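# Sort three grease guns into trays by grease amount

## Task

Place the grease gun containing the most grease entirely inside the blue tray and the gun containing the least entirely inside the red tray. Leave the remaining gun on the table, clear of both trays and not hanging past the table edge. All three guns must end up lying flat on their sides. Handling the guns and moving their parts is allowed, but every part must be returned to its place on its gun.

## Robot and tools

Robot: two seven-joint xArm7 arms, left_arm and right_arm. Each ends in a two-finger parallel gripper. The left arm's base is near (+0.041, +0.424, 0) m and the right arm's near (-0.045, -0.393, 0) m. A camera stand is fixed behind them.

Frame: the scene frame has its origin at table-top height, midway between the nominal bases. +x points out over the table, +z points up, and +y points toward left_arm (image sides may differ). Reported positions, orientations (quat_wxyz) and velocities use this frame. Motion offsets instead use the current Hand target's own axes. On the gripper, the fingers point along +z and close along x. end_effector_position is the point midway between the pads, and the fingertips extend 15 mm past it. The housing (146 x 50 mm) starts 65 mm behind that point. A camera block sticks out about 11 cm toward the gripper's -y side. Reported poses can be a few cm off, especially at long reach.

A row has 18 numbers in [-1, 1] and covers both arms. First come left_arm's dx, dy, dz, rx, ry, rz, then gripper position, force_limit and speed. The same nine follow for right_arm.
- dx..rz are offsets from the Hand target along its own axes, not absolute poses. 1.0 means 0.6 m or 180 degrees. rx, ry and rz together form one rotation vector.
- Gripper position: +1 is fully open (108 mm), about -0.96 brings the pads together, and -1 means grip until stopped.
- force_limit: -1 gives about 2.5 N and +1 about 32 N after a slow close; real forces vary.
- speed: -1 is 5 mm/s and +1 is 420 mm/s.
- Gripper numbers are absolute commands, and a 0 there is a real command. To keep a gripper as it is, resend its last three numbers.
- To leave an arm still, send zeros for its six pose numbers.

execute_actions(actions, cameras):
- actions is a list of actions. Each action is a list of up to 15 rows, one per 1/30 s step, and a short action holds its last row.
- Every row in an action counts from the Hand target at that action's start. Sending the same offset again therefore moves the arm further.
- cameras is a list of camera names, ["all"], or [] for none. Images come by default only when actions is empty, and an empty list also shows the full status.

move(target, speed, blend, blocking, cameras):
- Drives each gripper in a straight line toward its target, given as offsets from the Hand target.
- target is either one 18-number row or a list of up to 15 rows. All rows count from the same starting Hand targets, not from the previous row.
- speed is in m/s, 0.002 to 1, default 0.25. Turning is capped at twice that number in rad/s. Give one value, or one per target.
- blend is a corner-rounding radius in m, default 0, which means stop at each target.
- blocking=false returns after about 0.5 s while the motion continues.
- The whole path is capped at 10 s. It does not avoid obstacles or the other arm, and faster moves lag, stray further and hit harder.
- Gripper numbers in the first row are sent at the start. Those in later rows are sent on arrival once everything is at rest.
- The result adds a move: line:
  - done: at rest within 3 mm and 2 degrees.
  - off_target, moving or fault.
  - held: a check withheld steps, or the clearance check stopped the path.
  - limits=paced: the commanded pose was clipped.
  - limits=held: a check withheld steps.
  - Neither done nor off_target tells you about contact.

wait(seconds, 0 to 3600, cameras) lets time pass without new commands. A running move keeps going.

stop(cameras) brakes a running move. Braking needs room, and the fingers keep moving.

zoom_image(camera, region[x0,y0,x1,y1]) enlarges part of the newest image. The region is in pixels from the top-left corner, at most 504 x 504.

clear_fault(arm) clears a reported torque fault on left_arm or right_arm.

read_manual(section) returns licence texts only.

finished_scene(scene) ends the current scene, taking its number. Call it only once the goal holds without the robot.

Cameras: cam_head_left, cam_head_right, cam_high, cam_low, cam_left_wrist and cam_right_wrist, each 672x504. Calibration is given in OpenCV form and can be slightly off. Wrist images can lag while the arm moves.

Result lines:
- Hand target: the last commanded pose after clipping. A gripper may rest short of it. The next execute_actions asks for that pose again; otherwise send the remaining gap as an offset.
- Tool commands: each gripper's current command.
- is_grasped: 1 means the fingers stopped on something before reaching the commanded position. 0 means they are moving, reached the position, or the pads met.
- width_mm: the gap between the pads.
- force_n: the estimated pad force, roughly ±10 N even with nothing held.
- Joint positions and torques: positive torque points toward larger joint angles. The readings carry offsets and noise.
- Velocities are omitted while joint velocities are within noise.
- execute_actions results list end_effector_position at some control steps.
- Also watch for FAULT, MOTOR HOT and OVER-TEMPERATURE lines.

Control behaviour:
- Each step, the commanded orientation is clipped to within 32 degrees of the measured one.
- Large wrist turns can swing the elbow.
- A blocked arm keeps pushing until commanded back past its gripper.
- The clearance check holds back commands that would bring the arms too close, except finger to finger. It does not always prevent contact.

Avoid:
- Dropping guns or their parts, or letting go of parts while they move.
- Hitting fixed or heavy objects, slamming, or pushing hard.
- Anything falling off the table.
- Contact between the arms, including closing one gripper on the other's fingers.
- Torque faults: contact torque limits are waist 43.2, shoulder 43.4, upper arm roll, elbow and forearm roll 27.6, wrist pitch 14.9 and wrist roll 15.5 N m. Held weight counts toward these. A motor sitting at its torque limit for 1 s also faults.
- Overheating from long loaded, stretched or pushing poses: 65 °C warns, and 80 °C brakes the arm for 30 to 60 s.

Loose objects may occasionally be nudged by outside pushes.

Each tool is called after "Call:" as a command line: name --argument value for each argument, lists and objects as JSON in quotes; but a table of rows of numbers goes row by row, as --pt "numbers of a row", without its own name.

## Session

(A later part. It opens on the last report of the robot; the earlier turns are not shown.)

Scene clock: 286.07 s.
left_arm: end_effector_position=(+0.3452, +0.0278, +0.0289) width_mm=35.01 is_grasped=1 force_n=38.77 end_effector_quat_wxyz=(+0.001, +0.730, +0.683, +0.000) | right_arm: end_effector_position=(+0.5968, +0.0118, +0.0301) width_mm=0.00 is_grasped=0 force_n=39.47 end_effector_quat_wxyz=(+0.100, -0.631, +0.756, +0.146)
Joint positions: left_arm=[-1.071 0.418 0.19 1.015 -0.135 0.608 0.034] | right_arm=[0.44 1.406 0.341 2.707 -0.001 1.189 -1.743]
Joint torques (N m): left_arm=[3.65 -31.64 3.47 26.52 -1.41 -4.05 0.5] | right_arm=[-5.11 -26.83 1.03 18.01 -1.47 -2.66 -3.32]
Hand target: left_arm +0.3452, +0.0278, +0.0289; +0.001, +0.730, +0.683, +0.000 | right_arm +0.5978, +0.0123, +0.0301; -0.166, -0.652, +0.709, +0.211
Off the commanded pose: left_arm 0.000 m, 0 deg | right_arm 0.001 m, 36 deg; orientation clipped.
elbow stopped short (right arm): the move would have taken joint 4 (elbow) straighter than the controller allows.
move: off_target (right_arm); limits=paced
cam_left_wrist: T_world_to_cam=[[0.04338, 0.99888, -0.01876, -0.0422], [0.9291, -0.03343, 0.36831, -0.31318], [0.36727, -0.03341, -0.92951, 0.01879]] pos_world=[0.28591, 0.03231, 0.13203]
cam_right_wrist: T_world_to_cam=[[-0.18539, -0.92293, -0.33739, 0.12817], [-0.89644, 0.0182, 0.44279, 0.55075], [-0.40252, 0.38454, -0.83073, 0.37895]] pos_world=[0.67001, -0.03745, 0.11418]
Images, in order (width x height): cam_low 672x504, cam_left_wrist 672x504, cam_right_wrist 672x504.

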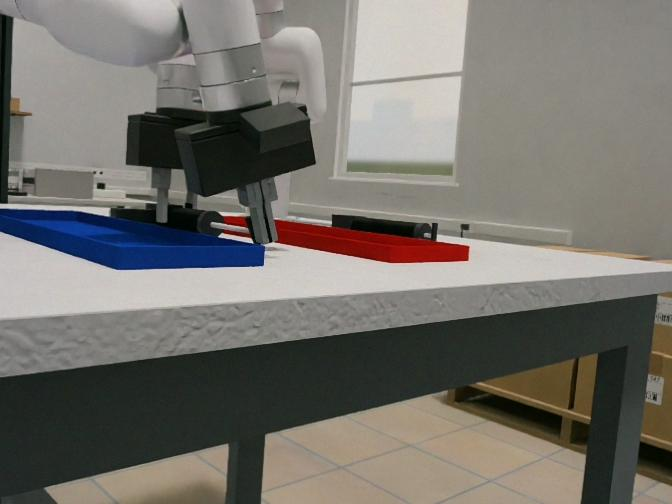

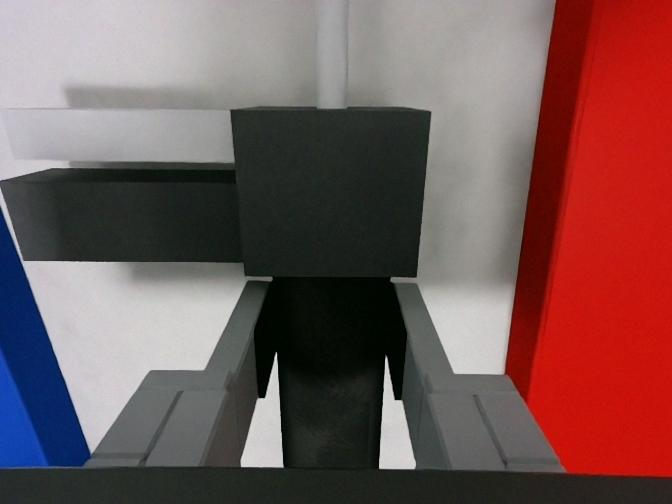

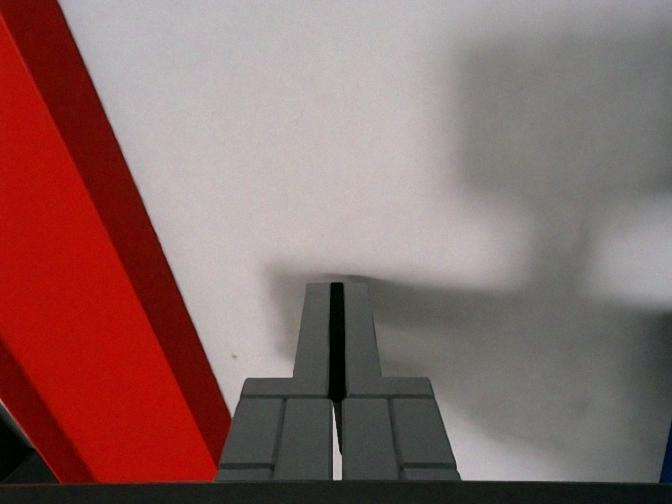

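Call:
move --target '[0,0,0,0,0,0,-1,0.8,-0.6,0.0033,0.1142,0.0687,0,0,0,-1,0.2,-0.4]' --speed '[0.05]' --cameras '["cam_right_wrist","cam_low","cam_left_wrist"]'

Call:
zoom_image --camera "cam_low" --region '[80, 60, 320, 280]'

Scene clock: 301.90 s.
left_arm: end_effector_position=(+0.3452, +0.0278, +0.0289) width_mm=35.01 is_grasped=1 force_n=38.71 end_effector_quat_wxyz=(+0.001, +0.730, +0.683, +0.000) | right_arm: end_effector_position=(+0.5171, +0.0174, +0.0301) width_mm=0.00 is_grasped=0 force_n=39.49 end_effector_quat_wxyz=(-0.030, -0.646, +0.740, +0.187)
Joint positions: left_arm=[-1.071 0.418 0.19 1.015 -0.135 0.608 0.034] | right_arm=[0.479 1.382 0.355 2.707 0.008 1.474 -1.693]
Joint torques (N m): left_arm=[2.59 -25.75 2.56 23.23 -0.59 -4.03 0.11] | right_arm=[5.37 -35.59 5.74 13.7 2.44 0.1 3.46]
Hand target: left_arm +0.3452, +0.0278, +0.0289; +0.001, +0.730, +0.683, +0.000 | right_arm +0.5180, +0.0179, +0.0301; -0.166, -0.652, +0.709, +0.211
Off the commanded pose: left_arm 0.000 m, 0 deg | right_arm 0.001 m, 16 deg.
elbow stopped short (right arm): the move would have taken joint 4 (elbow) straighter than the controller allows.
move: off_target (right_arm)
cam_left_wrist: T_world_to_cam=[[0.04338, 0.99888, -0.01876, -0.0422], [0.9291, -0.03343, 0.36831, -0.31318], [0.36727, -0.03341, -0.92951, 0.01879]] pos_world=[0.28591, 0.03231, 0.13203]
cam_right_wrist: T_world_to_cam=[[-0.16602, -0.96598, -0.1983, 0.1051], [-0.76575, -0.00042, 0.64314, 0.40598], [-0.62135, 0.25862, -0.73962, 0.45725]] pos_world=[0.61244, -0.01656, 0.09793]
Images, in order (width x height): cam_low 672x504, cam_left_wrist 672x504, cam_right_wrist 672x504.

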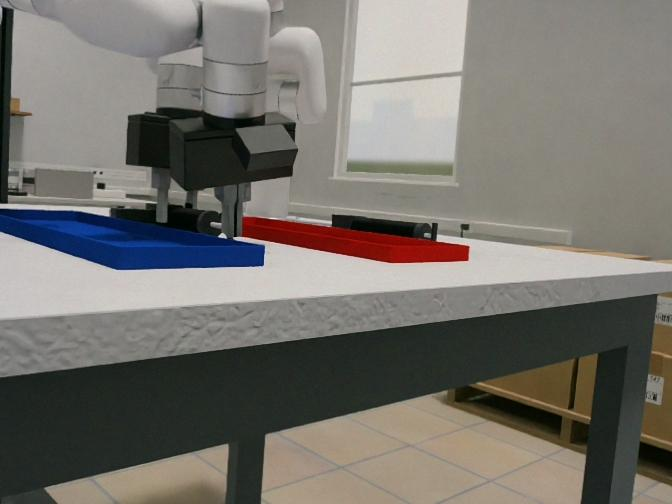

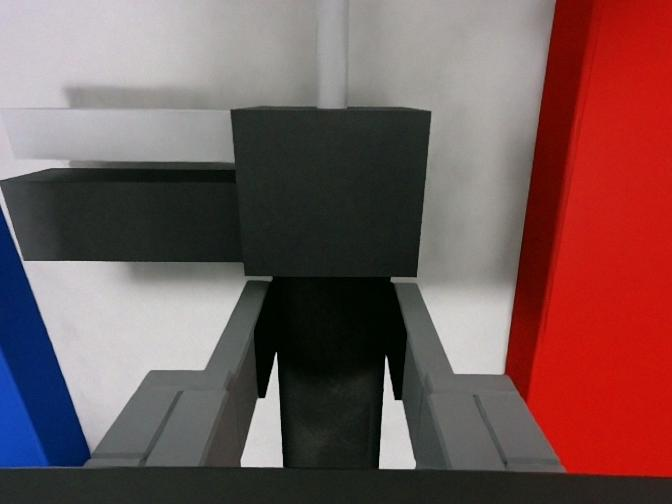

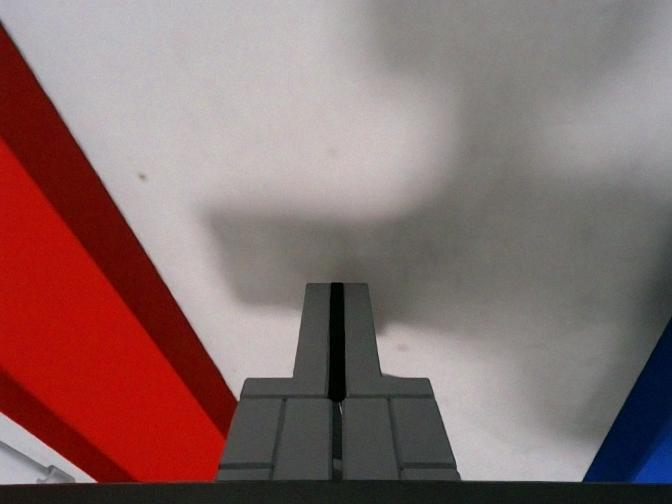

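Scaled by 2.100.

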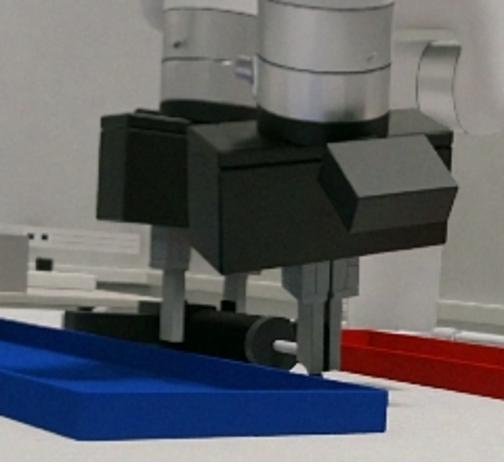

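Call:
move --target '[0,0,0,0,0,0,-1,0.8,-0.6,0.0007,0.0257,0.0155,0,0,0,-1,0.2,-0.4]' --speed '[0.04]'

Call:
move --target '[0,0,0,0,0,0,-1,0.8,-0.6,0.0002,0.0072,0.0043,0,0,0,-1,0.2,-0.4]' --speed '[0.03]' --cameras '["cam_right_wrist","cam_low","cam_left_wrist"]'

Call:
zoom_image --camera "cam_low" --region '[80, 60, 320, 280]'

Scene clock: 308.37 s.
left_arm: end_effector_position=(+0.3452, +0.0278, +0.0289) width_mm=35.01 is_grasped=1 force_n=38.71 end_effector_quat_wxyz=(+0.001, +0.730, +0.683, +0.000) | right_arm: end_effector_position=(+0.4992, +0.0187, +0.0301) width_mm=0.00 is_grasped=0 force_n=39.46 end_effector_quat_wxyz=(+0.058, +0.648, -0.735, -0.193)
Joint positions: left_arm=[-1.071 0.418 0.19 1.015 -0.135 0.608 0.034] | right_arm=[0.489 1.38 0.362 2.707 0.007 1.53 -1.68]
Joint torques (N m): left_arm=[1.68 -26.43 2.28 19.96 0.31 -3.58 -0.15] | right_arm=[6.63 -35.35 5.82 13.19 -0.57 0.37 3.38]
Hand target: left_arm +0.3452, +0.0278, +0.0289; +0.001, +0.730, +0.683, +0.000 | right_arm +0.5000, +0.0192, +0.0301; -0.166, -0.652, +0.709, +0.211
Off the commanded pose: left_arm 0.000 m, 0 deg | right_arm 0.001 m, 13 deg.
elbow stopped short (right arm): the move would have taken joint 4 (elbow) straighter than the controller allows.
move: off_target (right_arm)

Scene clock: 312.33 s.
left_arm: end_effector_position=(+0.3452, +0.0278, +0.0289) width_mm=35.01 is_grasped=1 force_n=38.72 end_effector_quat_wxyz=(+0.001, +0.731, +0.683, +0.000) | right_arm: end_effector_position=(+0.4945, +0.0192, +0.0302) width_mm=0.00 is_grasped=0 force_n=39.02 end_effector_quat_wxyz=(+0.065, +0.648, -0.733, -0.195)
Joint positions: left_arm=[-1.071 0.418 0.19 1.015 -0.135 0.608 0.034] | right_arm=[0.492 1.38 0.366 2.707 0.004 1.544 -1.676]
Joint torques (N m): left_arm=[6.4 -28.14 11.83 27.73 5.98 -7.25 -0.75] | right_arm=[26.93 -27.01 12.15 8.51 3.15 5.91 3.34]
Hand target: left_arm +0.3452, +0.0278, +0.0289; +0.001, +0.730, +0.683, +0.000 | right_arm +0.4950, +0.0195, +0.0301; -0.166, -0.652, +0.709, +0.211
Off the commanded pose: left_arm 0.000 m, 0 deg | right_arm 0.001 m, 12 deg.
elbow stopped short (right arm): the move would have taken joint 4 (elbow) straighter than the controller allows.
move: off_target (right_arm)
cam_left_wrist: T_world_to_cam=[[0.04347, 0.99888, -0.01873, -0.04213], [0.9291, -0.03353, 0.36831, -0.31318], [0.36727, -0.03341, -0.92951, 0.01879]] pos_world=[0.28591, 0.0322, 0.13203]
cam_right_wrist: T_world_to_cam=[[-0.15316, -0.97537, -0.15876, 0.09574], [-0.72442, 0.00154, 0.68936, 0.36671], [-0.67214, 0.22059, -0.70681, 0.46771]] pos_world=[0.59468, -0.01036, 0.09299]
Images, in order (width x height): cam_low 672x504, cam_left_wrist 672x504, cam_right_wrist 672x504.

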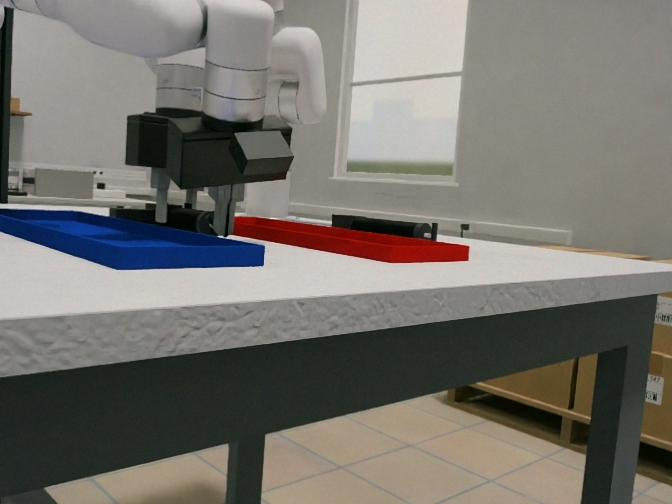

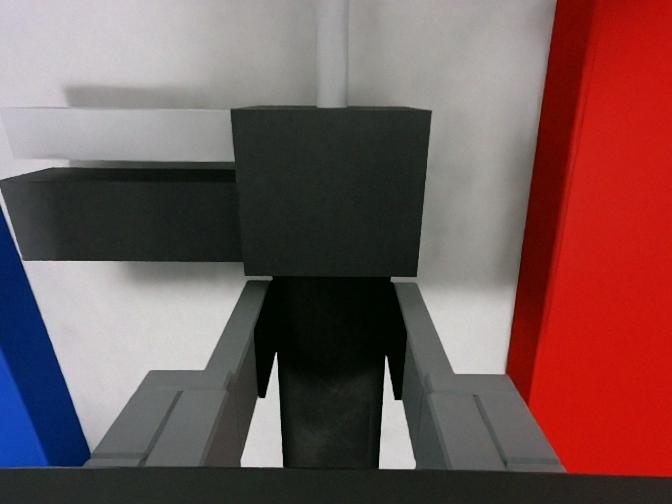

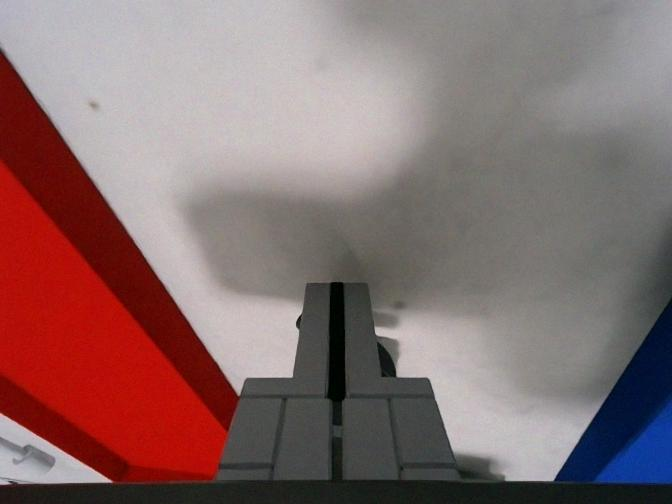

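Scaled by 2.100.

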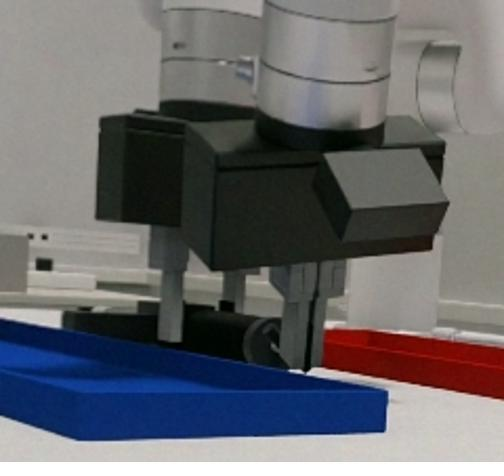

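Call:
move --pt "0 0 0 0 0 0 -1 0.8 -0.6 0 0 -0.15 0 0 0 -1 0.2 -0.4" --pt "0 0 0 0 0 0 0 0.5 -0.4 0.3622 0.2408 -0.2418 0.17 0.0295 -0.0586 0 0.5 -0.4" --pt "0 0 -0.2 0 0 0 0 0.5 -0.4 0.3622 0.2408 -0.2418 0.17 0.0295 -0.0586 0 0.5 -0.4" --pt "0.4585 0.0616 -0.285 0 0 0.95 0 0.5 -0.4 0.3622 0.2408 -0.2418 0.17 0.0295 -0.0586 0 0.5 -0.4" --speed '[0.15,0.25,0.25,0.5]' --blend '[0,0,0.03,0]' --cameras '["all"]'

Scene clock: 332.70 s.
left_arm: end_effector_position=(+0.4005, +0.3000, +0.1996) width_mm=53.00 is_grasped=0 force_n=0.00 end_effector_quat_wxyz=(+0.000, +0.738, -0.675, +0.001) | right_arm: end_effector_position=(+0.4251, -0.1998, +0.2203) width_mm=52.99 is_grasped=0 force_n=0.00 end_effector_quat_wxyz=(+0.001, +0.743, -0.669, -0.001)
Joint positions: left_arm=[-0.94 -0.328 0.602 0.748 0.213 1.031 3.33] | right_arm=[0.11 0.142 0.343 1.248 -0.052 1.117 -2.032]
Joint torques (N m): left_arm=[-3.75 -14.56 -0.54 28.71 -4.07 -0.97 1.34] | right_arm=[-5.82 -22.6 -0.53 13.49 2.18 -2.54 -3.29]
Hand target: left_arm +0.4005, +0.3000, +0.1996; +0.000, +0.738, -0.675, +0.001 | right_arm +0.4251, -0.1998, +0.2203; +0.001, +0.743, -0.669, -0.001
Off the commanded pose: left_arm 0.000 m, 0 deg | right_arm 0.000 m, 0 deg.
elbow stopped short (right arm): the move would have taken joint 4 (elbow) straighter than the controller allows.
move: done
cam_left_wrist: T_world_to_cam=[[0.11337, -0.99342, -0.01634, 0.25597], [-0.9232, -0.11141, 0.36783, 0.34701], [-0.36723, -0.02661, -0.92975, 0.45838]] pos_world=[0.45967, 0.30514, 0.30272]
cam_right_wrist: T_world_to_cam=[[0.10412, -0.99456, -0.00233, -0.246], [-0.91959, -0.09716, 0.38067, 0.31698], [-0.37883, -0.0375, -0.92471, 0.47539]] pos_world=[0.49719, -0.19604, 0.31836]

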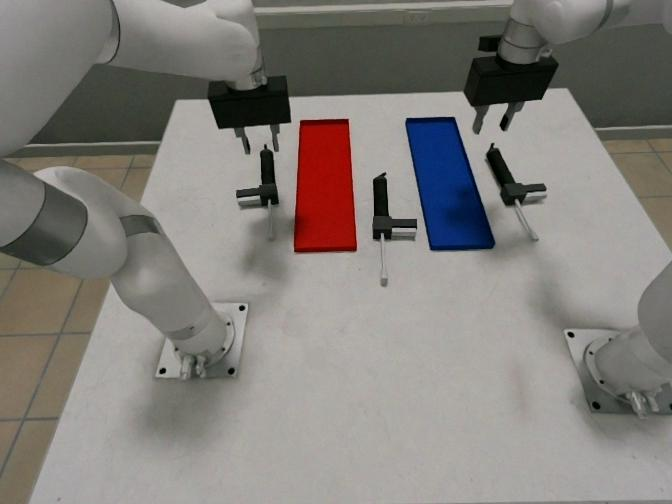

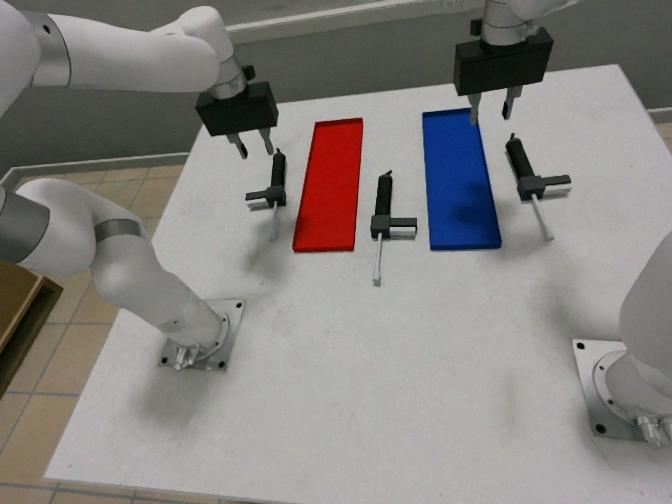

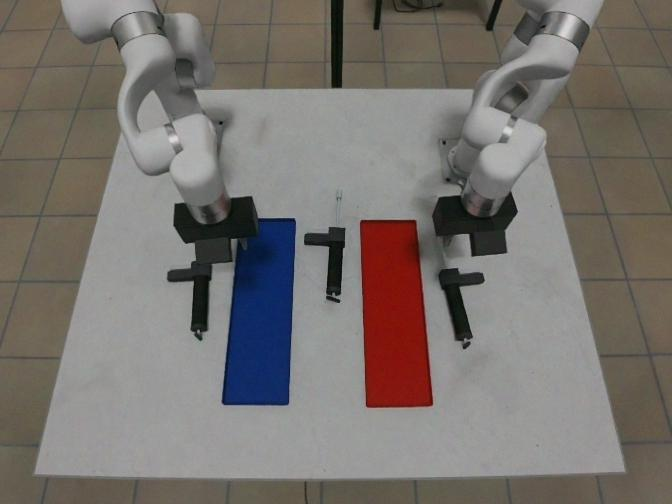

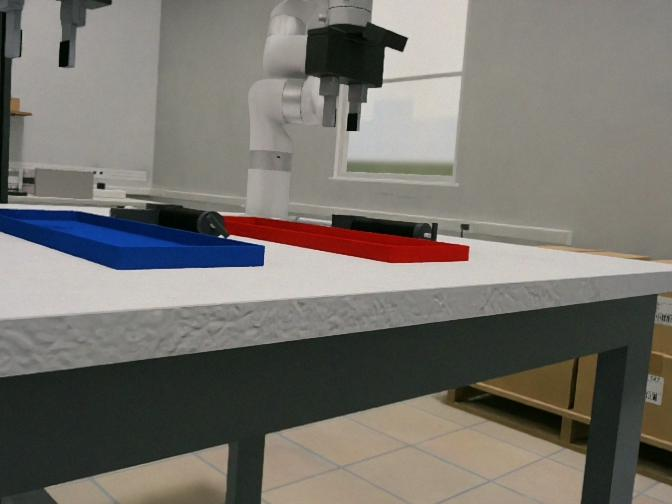

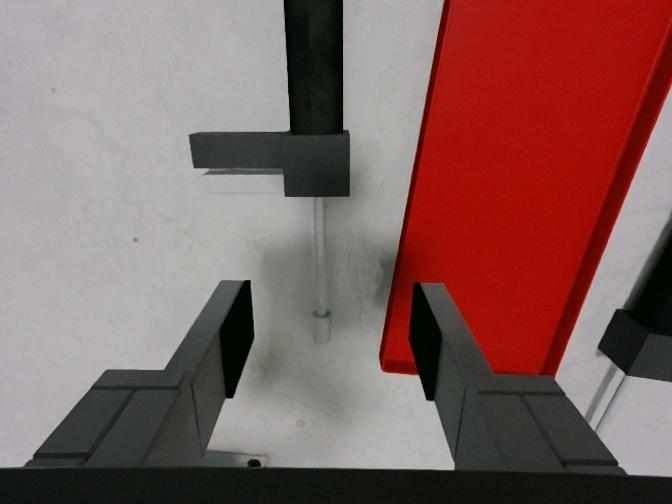

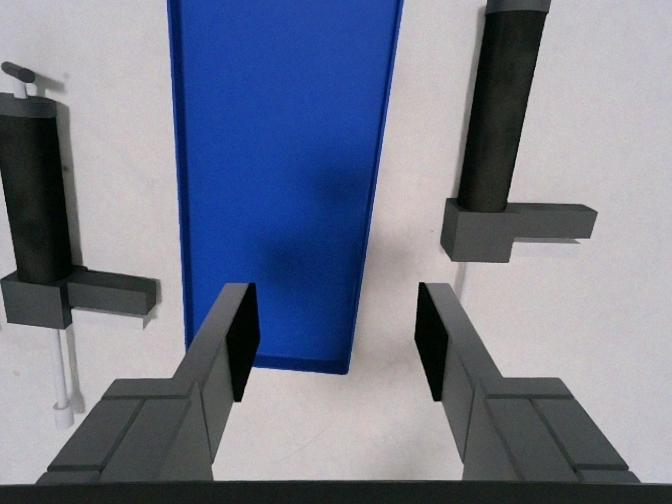

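Call:
move --target '[0,0,0,0,0,0,0,0.5,-0.4,-0.376,0.0694,0.1167,0,0,0.0556,0,0.5,-0.4]' --cameras '["cam_right_wrist"]'

Scene clock: 344.07 s.
left_arm: end_effector_position=(+0.4005, +0.3000, +0.1996) width_mm=53.00 is_grasped=0 force_n=0.00 end_effector_quat_wxyz=(+0.000, +0.738, -0.675, +0.001) | right_arm: end_effector_position=(+0.3599, +0.0202, +0.1504) width_mm=52.99 is_grasped=0 force_n=0.00 end_effector_quat_wxyz=(+0.001, +0.682, -0.731, -0.001)
Joint positions: left_arm=[-0.94 -0.328 0.602 0.748 0.213 1.031 3.33] | right_arm=[0.463 0.471 0.45 1.459 -0.229 1.042 -1.343]
Joint torques (N m): left_arm=[-3.18 -14.58 -0.65 28.68 -4.14 -1.02 1.25] | right_arm=[5.34 -17.18 2.63 18.22 -1.98 -0.56 3.46]
Hand target: left_arm +0.4005, +0.3000, +0.1996; +0.000, +0.738, -0.675, +0.001 | right_arm +0.3599, +0.0202, +0.1504; +0.001, +0.682, -0.731, -0.001
Off the commanded pose: left_arm 0.000 m, 0 deg | right_arm 0.000 m, 0 deg.
move: done
cam_right_wrist: T_world_to_cam=[[-0.07037, -0.99752, -0.00179, 0.04215], [-0.92252, 0.0644, 0.38053, 0.30284], [-0.37947, 0.02843, -0.92477, 0.39321]] pos_world=[0.43155, 0.01136, 0.24846]

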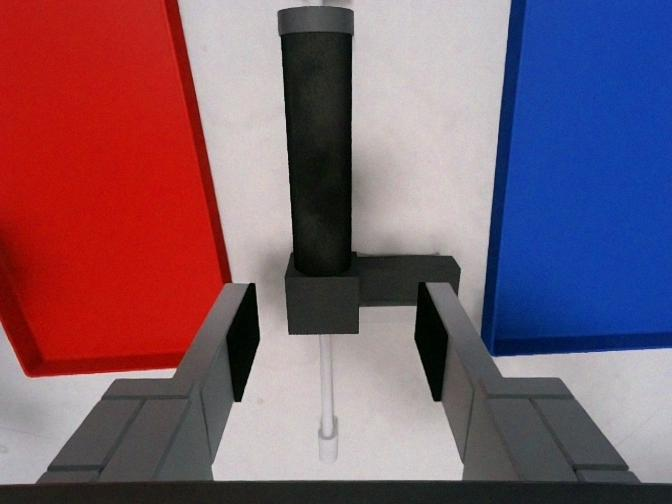

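Call:
move --pt "0 0 0 0 0 0 0 0.5 -0.4 -0.009 0.0038 0.2023 0 0 -0.009 0 0.5 -0.4" --pt "0 0 0 0 0 0 0 0.5 -0.4 -0.009 0.0038 0.2023 0 0 -0.009 -1 0.6 -0.6" --speed 0.15

Call:
move --target '[0,0,0,0,0,0,0,0.5,-0.4,0,0,-0.252,0,0,0,-1,0.6,-0.6]' --speed 0.15 --cameras '["cam_right_wrist","cam_high"]'

Scene clock: 351.37 s.
left_arm: end_effector_position=(+0.4005, +0.3000, +0.1996) width_mm=53.00 is_grasped=0 force_n=0.00 end_effector_quat_wxyz=(+0.000, +0.738, -0.675, +0.001) | right_arm: end_effector_position=(+0.3576, +0.0257, +0.0290) width_mm=35.38 is_grasped=1 force_n=36.24 end_effector_quat_wxyz=(+0.001, +0.692, -0.722, -0.001)
Joint positions: left_arm=[-0.94 -0.328 0.602 0.748 0.213 1.031 3.33] | right_arm=[0.508 0.67 0.392 1.391 -0.338 0.791 -1.294]
Joint torques (N m): left_arm=[-3.43 -14 -0.66 28.68 -4.18 -1.02 1.17] | right_arm=[1.84 -19.59 4.29 13.75 -1.11 -1 1.48]
Hand target: left_arm +0.4005, +0.3000, +0.1996; +0.000, +0.738, -0.675, +0.001 | right_arm +0.3576, +0.0257, +0.0290; +0.001, +0.692, -0.722, -0.001
Off the commanded pose: left_arm 0.000 m, 0 deg | right_arm 0.000 m, 0 deg.
move: done

Scene clock: 352.83 s.
left_arm: end_effector_position=(+0.4005, +0.3000, +0.1996) width_mm=53.00 is_grasped=0 force_n=0.00 end_effector_quat_wxyz=(+0.000, +0.738, -0.675, +0.001) | right_arm: end_effector_position=(+0.3580, +0.0257, +0.1801) width_mm=35.38 is_grasped=1 force_n=29.10 end_effector_quat_wxyz=(+0.001, +0.692, -0.722, -0.001)
Joint positions: left_arm=[-0.94 -0.328 0.602 0.748 0.213 1.031 3.33] | right_arm=[0.467 0.451 0.465 1.516 -0.217 1.119 -1.371]
Joint torques (N m): left_arm=[-3.3 -13.7 -0.77 28.67 -4.03 -1.09 1.17] | right_arm=[-5.45 -29.17 6.71 20.79 2.46 -0.89 -3.33]
Hand target: left_arm +0.4005, +0.3000, +0.1996; +0.000, +0.738, -0.675, +0.001 | right_arm +0.3580, +0.0258, +0.1802; +0.001, +0.692, -0.722, -0.001
Off the commanded pose: left_arm 0.000 m, 0 deg | right_arm 0.000 m, 0 deg.
move: done
cam_right_wrist: T_world_to_cam=[[-0.04211, -0.99911, -0.00188, 0.03763], [-0.92392, 0.03823, 0.38066, 0.2906], [-0.38025, 0.01777, -0.92471, 0.42047]] pos_world=[0.42996, 0.01902, 0.27826]
Images, in order (width x height): cam_high 672x504, cam_right_wrist 672x504.

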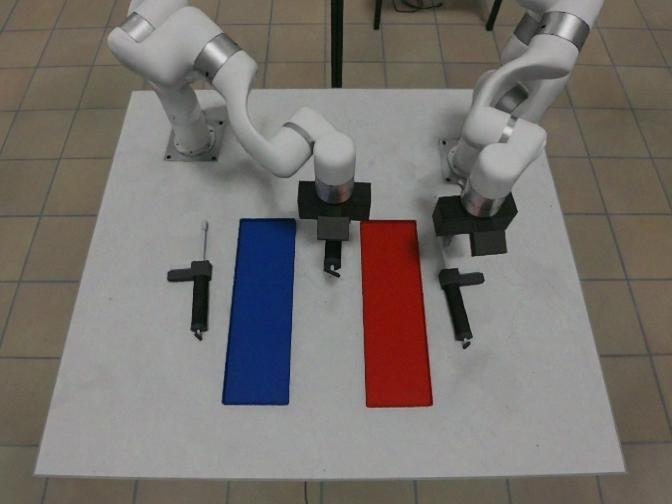

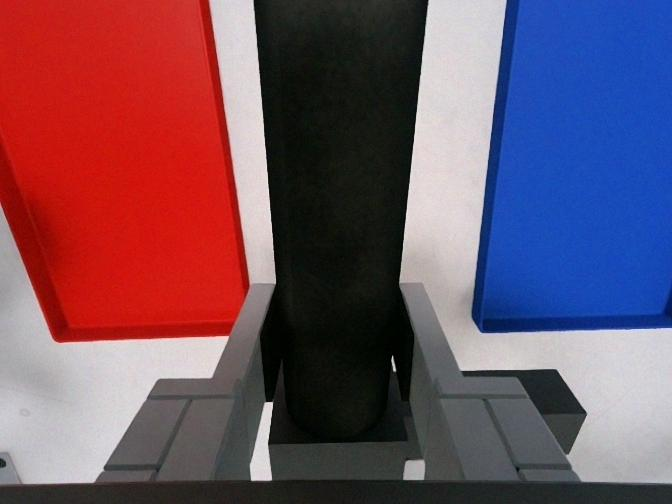

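Call:
move --pt "0 0 0 0 0 0 0 0.5 -0.4 0.5564 -0.1352 0 0 0 -0.048 -1 0.6 -0.6" --pt "0 0 0 0 0 0 0 0.5 -0.4 0.5564 -0.1352 0.1 0 0 -0.048 -1 0.6 -0.6" --speed '[0.25,0.12]'

Call:
move --target '[0,0,0,0,0,0,0,0.5,-0.4,0,0,-0.1,0,0,0,-1,0.6,-0.6]' --speed 0.12

Call:
move --target '[0,0,0,0,0,0,0,0.5,-0.4,0,0,0.1,0,0,0,-1,0.6,-0.6]' --speed 0.12 --cameras '["cam_low","cam_head_right"]'

Scene clock: 360.57 s.
left_arm: end_effector_position=(+0.4005, +0.3000, +0.1996) width_mm=53.00 is_grasped=0 force_n=0.00 end_effector_quat_wxyz=(+0.000, +0.738, -0.675, +0.001) | right_arm: end_effector_position=(+0.4251, -0.3112, +0.1202) width_mm=35.38 is_grasped=1 force_n=29.10 end_effector_quat_wxyz=(+0.001, +0.745, -0.667, -0.001)
Joint positions: left_arm=[-0.94 -0.328 0.602 0.748 0.213 1.031 3.33] | right_arm=[-0.024 0.169 0.247 0.977 -0.056 0.817 -2.251]
Joint torques (N m): left_arm=[-3.59 -12.88 -0.93 28.41 -4.08 -1.13 0.93] | right_arm=[5.29 -14.66 -0.53 13.9 -2.06 -2.65 3.48]
Hand target: left_arm +0.4005, +0.3000, +0.1996; +0.000, +0.738, -0.675, +0.001 | right_arm +0.4251, -0.3112, +0.1201; +0.001, +0.745, -0.667, -0.001
Off the commanded pose: left_arm 0.000 m, 0 deg | right_arm 0.000 m, 0 deg.
MOTOR HOT: joint 4 (elbow) of the right arm reports 65 °C; the controller stops that arm at 80 °C. To cool a motor, set the load down, stop pushing, or move to a pose that needs little force. At that limit the right arm can sag while its brakes close.
move: done

Scene clock: 361.50 s.
left_arm: end_effector_position=(+0.4005, +0.3000, +0.1996) width_mm=53.00 is_grasped=0 force_n=0.00 end_effector_quat_wxyz=(+0.000, +0.738, -0.675, +0.001) | right_arm: end_effector_position=(+0.4252, -0.3112, +0.1801) width_mm=35.38 is_grasped=1 force_n=29.10 end_effector_quat_wxyz=(+0.001, +0.745, -0.667, -0.001)
Joint positions: left_arm=[-0.94 -0.328 0.602 0.748 0.213 1.031 3.33] | right_arm=[-0.029 0.077 0.251 1.054 -0.023 0.981 -2.275]
Joint torques (N m): left_arm=[-3.4 -12.88 -0.93 28.44 -4.02 -1.01 0.8] | right_arm=[-5.99 -23.53 2.64 20.57 2.2 -0.98 -3.32]
Hand target: left_arm +0.4005, +0.3000, +0.1996; +0.000, +0.738, -0.675, +0.001 | right_arm +0.4252, -0.3112, +0.1801; +0.001, +0.745, -0.667, -0.001
Off the commanded pose: left_arm 0.000 m, 0 deg | right_arm 0.000 m, 0 deg.
MOTOR HOT: still on. Joint 4 (elbow) of the right arm reports 65 °C.
move: done

Scene clock: 362.40 s.
left_arm: end_effector_position=(+0.4005, +0.3000, +0.1996) width_mm=53.00 is_grasped=0 force_n=0.00 end_effector_quat_wxyz=(+0.000, +0.738, -0.675, +0.001) | right_arm: end_effector_position=(+0.4251, -0.3112, +0.1202) width_mm=35.38 is_grasped=1 force_n=29.10 end_effector_quat_wxyz=(+0.001, +0.745, -0.667, -0.001)
Joint positions: left_arm=[-0.94 -0.328 0.602 0.748 0.213 1.031 3.33] | right_arm=[-0.024 0.169 0.247 0.977 -0.056 0.817 -2.251]
Joint torques (N m): left_arm=[-3.51 -12.89 -0.89 28.3 -4.12 -1.08 0.84] | right_arm=[5.24 -14.83 -0.64 13.78 -2.02 -2.66 3.48]
Hand target: left_arm +0.4005, +0.3000, +0.1996; +0.000, +0.738, -0.675, +0.001 | right_arm +0.4251, -0.3112, +0.1201; +0.001, +0.745, -0.667, -0.001
Off the commanded pose: left_arm 0.000 m, 0 deg | right_arm 0.000 m, 0 deg.
MOTOR HOT: still on. Joint 4 (elbow) of the right arm reports 65 °C.
move: done
Images, in order (width x height): cam_head_right 672x504, cam_low 672x504.

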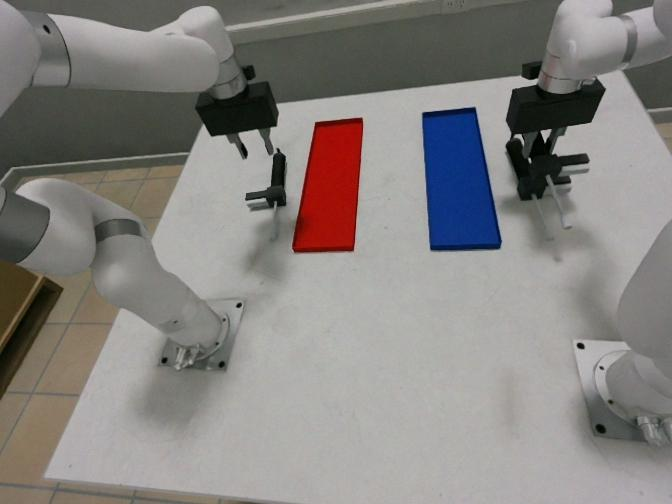

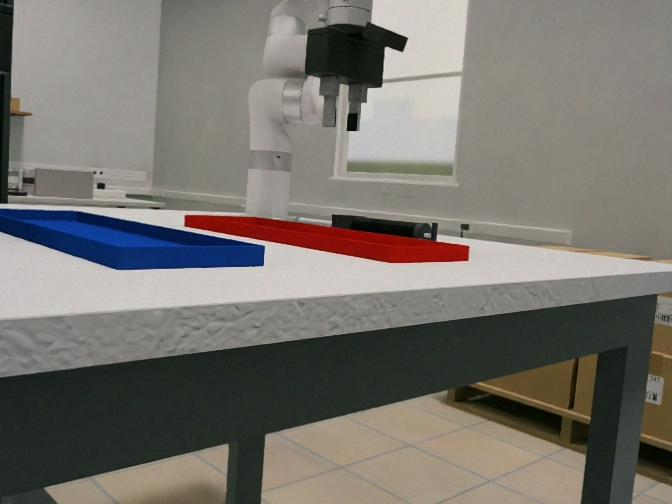

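Call:
move --pt "0 0 0 0 0 0 0 0.5 -0.4 0 0 -0.0667 0 0 0 -1 0.6 -0.6" --pt "0 0 0 0 0 0 0 0.5 -0.4 -0.3043 -0.1432 -0.04 0 0 0.0356 -1 0.6 -0.6" --pt "0 0 0 0 0 0 0 0.5 -0.4 -0.3043 -0.1432 0.1 0 0 0.0356 -1 0.6 -0.6" --speed '[0.15,0.25,0.15]' --blend '[0.03,0.03,0]' --cameras '["all"]'

Scene clock: 373.47 s.
left_arm: end_effector_position=(+0.4005, +0.3000, +0.1996) width_mm=53.00 is_grasped=0 force_n=0.00 end_effector_quat_wxyz=(+0.000, +0.738, -0.675, +0.001) | right_arm: end_effector_position=(+0.4904, -0.1203, +0.0599) width_mm=35.38 is_grasped=1 force_n=29.10 end_effector_quat_wxyz=(+0.001, +0.706, -0.708, -0.001)
Joint positions: left_arm=[-0.94 -0.328 0.602 0.748 0.213 1.031 3.33] | right_arm=[0.266 0.654 0.303 1.496 -0.237 0.88 -1.736]
Joint torques (N m): left_arm=[-3.5 -12.2 -0.99 28.28 -3.91 -1.09 0.59] | right_arm=[5.3 -22.15 2.88 19.42 -2 -2.75 3.46]
Hand target: left_arm +0.4005, +0.3000, +0.1996; +0.000, +0.738, -0.675, +0.001 | right_arm +0.4904, -0.1203, +0.0599; +0.001, +0.706, -0.708, -0.001
Off the commanded pose: left_arm 0.000 m, 0 deg | right_arm 0.000 m, 0 deg.
MOTOR HOT: still on. Joint 4 (elbow) of the right arm reports 64 °C.
move: done; blend cut to 0.02 m at target 1
cam_left_wrist: T_world_to_cam=[[0.11337, -0.99342, -0.01634, 0.25597], [-0.9232, -0.1114, 0.36783, 0.34701], [-0.36723, -0.02661, -0.92975, 0.45838]] pos_world=[0.45967, 0.30514, 0.30272]
cam_right_wrist: T_world_to_cam=[[-0.00315, -0.99999, -0.00202, -0.1222], [-0.92473, 0.00214, 0.38062, 0.46027], [-0.38062, 0.00306, -0.92473, 0.36064]] pos_world=[0.56251, -0.1243, 0.15806]

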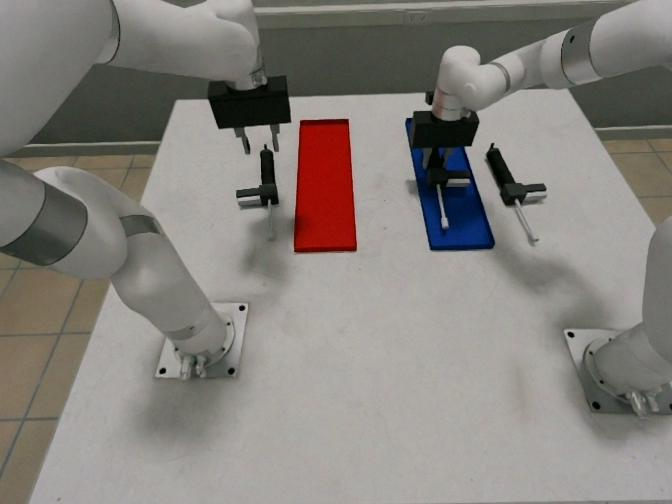

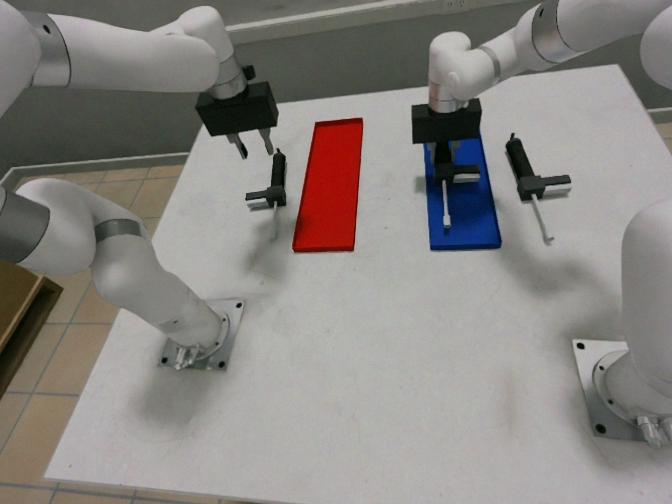

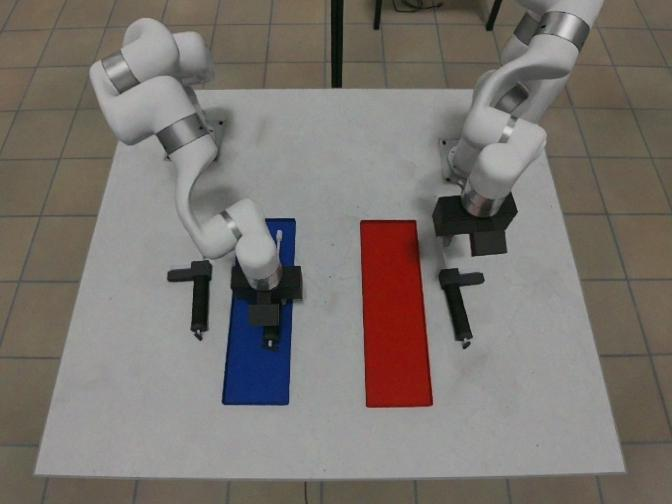

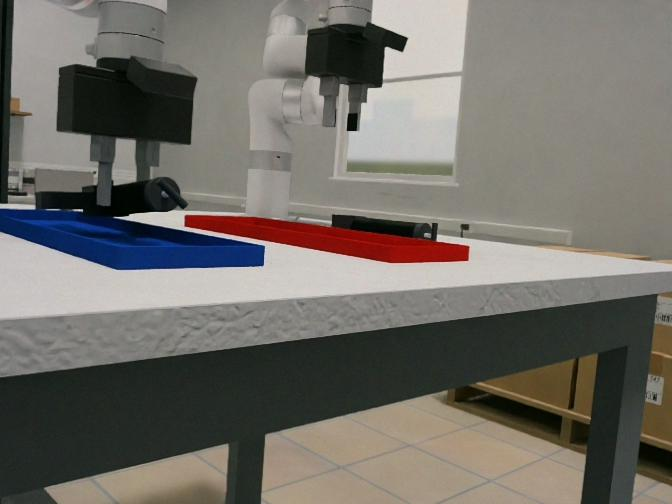

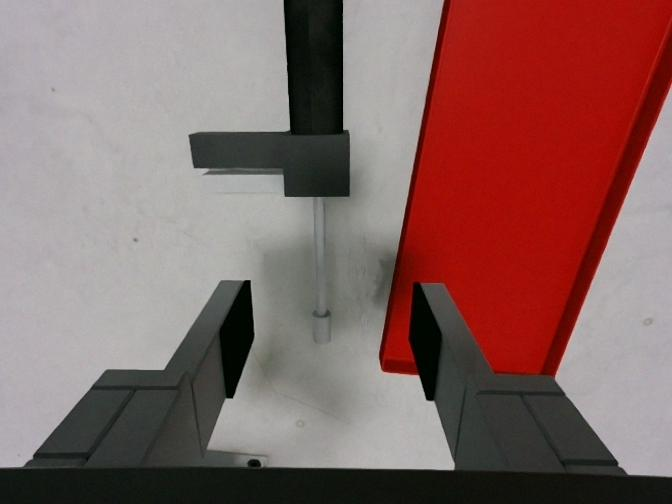

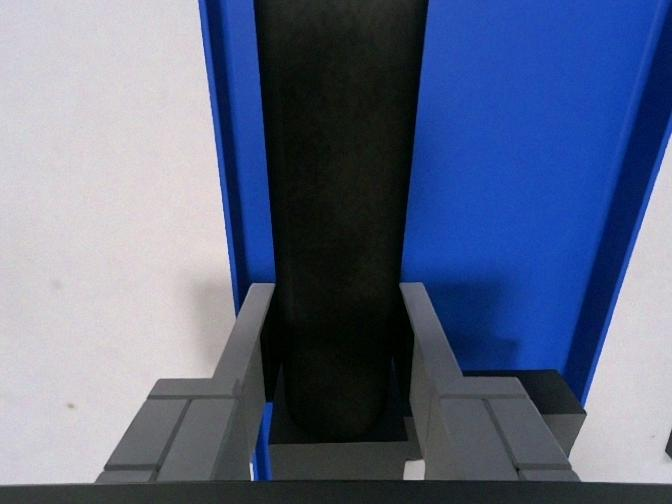

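Call:
move --pt "0 0 0 0 0 0 0 0.5 -0.4 0.0117 0 0.02 0 0 0 -1 0.6 -0.6" --pt "0 0 0 0 0 0 0 0.5 -0.4 0.0117 0 0.0467 0 0 0 -1 0.6 -0.6" --speed '[0.1,0.03]' --cameras '["cam_low","cam_right_wrist"]'

Call:
zoom_image --camera "cam_low" --region '[0, 120, 280, 300]'

Scene clock: 381.23 s.
left_arm: end_effector_position=(+0.4005, +0.3000, +0.1996) width_mm=53.00 is_grasped=0 force_n=0.00 end_effector_quat_wxyz=(+0.000, +0.738, -0.675, +0.001) | right_arm: end_effector_position=(+0.4904, -0.1273, +0.0320) width_mm=35.38 is_grasped=1 force_n=27.73 end_effector_quat_wxyz=(+0.001, +0.706, -0.708, -0.001)
Joint positions: left_arm=[-0.94 -0.328 0.602 0.748 0.213 1.031 3.33] | right_arm=[0.262 0.693 0.289 1.472 -0.252 0.818 -1.736]
Joint torques (N m): left_arm=[-3.65 -11.73 -0.81 28.39 -4.01 -1.11 0.44] | right_arm=[5.55 -16.82 1.94 11.77 -1.98 -2.77 3.51]
Hand target: left_arm +0.4005, +0.3000, +0.1996; +0.000, +0.738, -0.675, +0.001 | right_arm +0.4903, -0.1274, +0.0319; +0.001, +0.706, -0.708, -0.001
Off the commanded pose: left_arm 0.000 m, 0 deg | right_arm 0.000 m, 0 deg.
MOTOR HOT: still on. Joint 4 (elbow) of the right arm reports 66 °C.
move: done
cam_right_wrist: T_world_to_cam=[[-0.00315, -0.99999, -0.00202, -0.12926], [-0.92478, 0.00214, 0.3805, 0.47095], [-0.3805, 0.00306, -0.92478, 0.3348]] pos_world=[0.56251, -0.1313, 0.13016]

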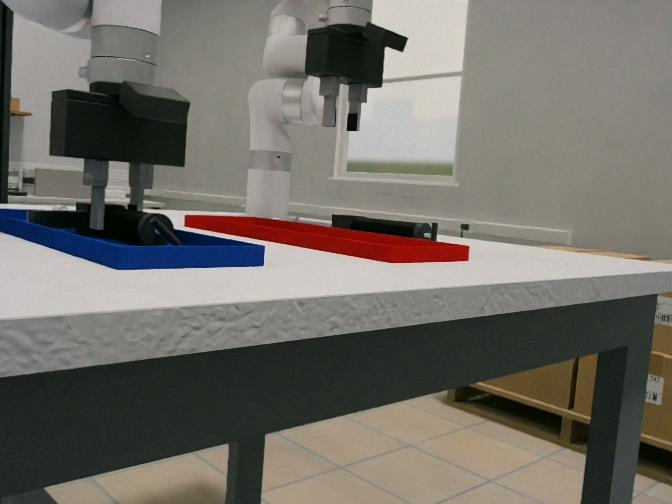

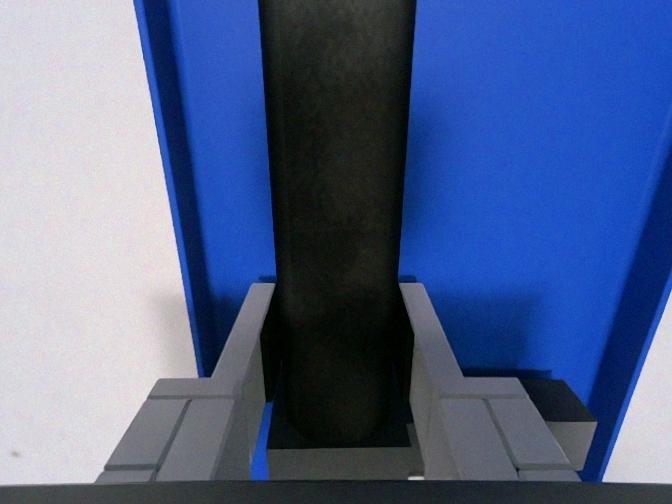

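Scaled by 1.800.

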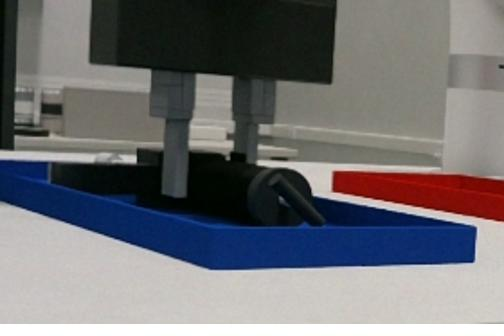

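Call:
move --pt "0 0 0 0 0 0 0 0.5 -0.4 0 0 0.0017 0 0 0 -1 0.6 -0.6" --pt "0 0 0 0 0 0 0 0.5 -0.4 0 0 0.0017 0 0 0 -0.3 0.5 -0.5" --pt "0 0 0 0 0 0 0 0.5 -0.4 0 0 -0.2 0 0 0 -0.3 0.5 -0.5" --speed '[0.03,0.1,0.2]' --cameras '["cam_low","cam_right_wrist"]'

Call:
zoom_image --camera "cam_low" --region '[0, 120, 280, 300]'

Scene clock: 387.53 s.
left_arm: end_effector_position=(+0.4005, +0.3000, +0.1996) width_mm=53.00 is_grasped=0 force_n=0.00 end_effector_quat_wxyz=(+0.000, +0.738, -0.675, +0.001) | right_arm: end_effector_position=(+0.4906, -0.1273, +0.1518) width_mm=36.50 is_grasped=0 force_n=0.00 end_effector_quat_wxyz=(+0.001, +0.706, -0.708, -0.001)
Joint positions: left_arm=[-0.94 -0.328 0.602 0.748 0.213 1.031 3.33] | right_arm=[0.24 0.519 0.331 1.56 -0.183 1.075 -1.78]
Joint torques (N m): left_arm=[-3.61 -11.5 -0.91 28.29 -3.78 -1.2 0.31] | right_arm=[-5.69 -28.3 5.4 18.51 2.3 -0.67 -3.32]
Hand target: left_arm +0.4005, +0.3000, +0.1996; +0.000, +0.738, -0.675, +0.001 | right_arm +0.4906, -0.1273, +0.1519; +0.001, +0.706, -0.708, -0.001
Off the commanded pose: left_arm 0.000 m, 0 deg | right_arm 0.000 m, 0 deg.
MOTOR HOT: still on. Joint 4 (elbow) of the right arm reports 65 °C.
move: done
cam_right_wrist: T_world_to_cam=[[-0.00315, -0.99999, -0.00202, -0.12902], [-0.92469, 0.00214, 0.38071, 0.42554], [-0.3807, 0.00306, -0.92469, 0.4458]] pos_world=[0.5628, -0.1313, 0.24996]

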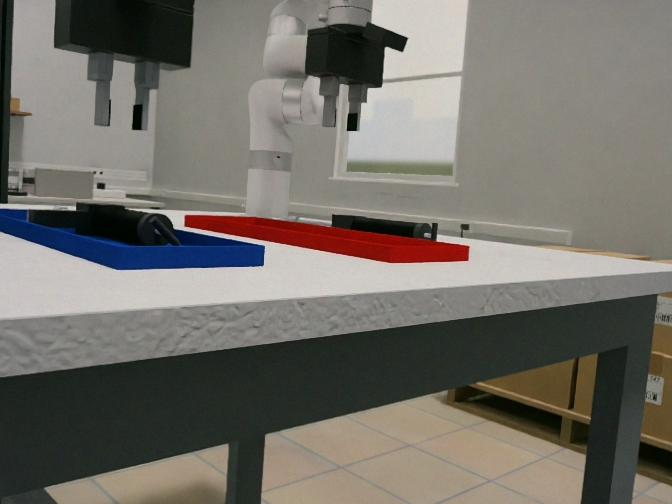

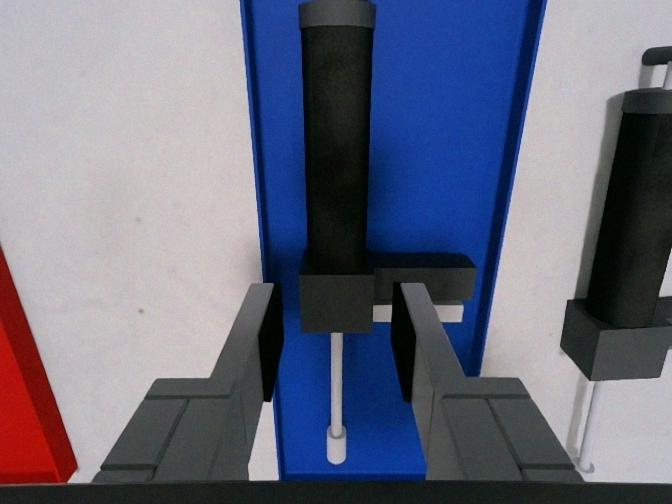

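Scaled by 1.800.

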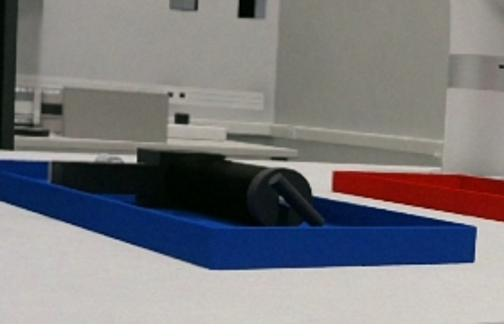

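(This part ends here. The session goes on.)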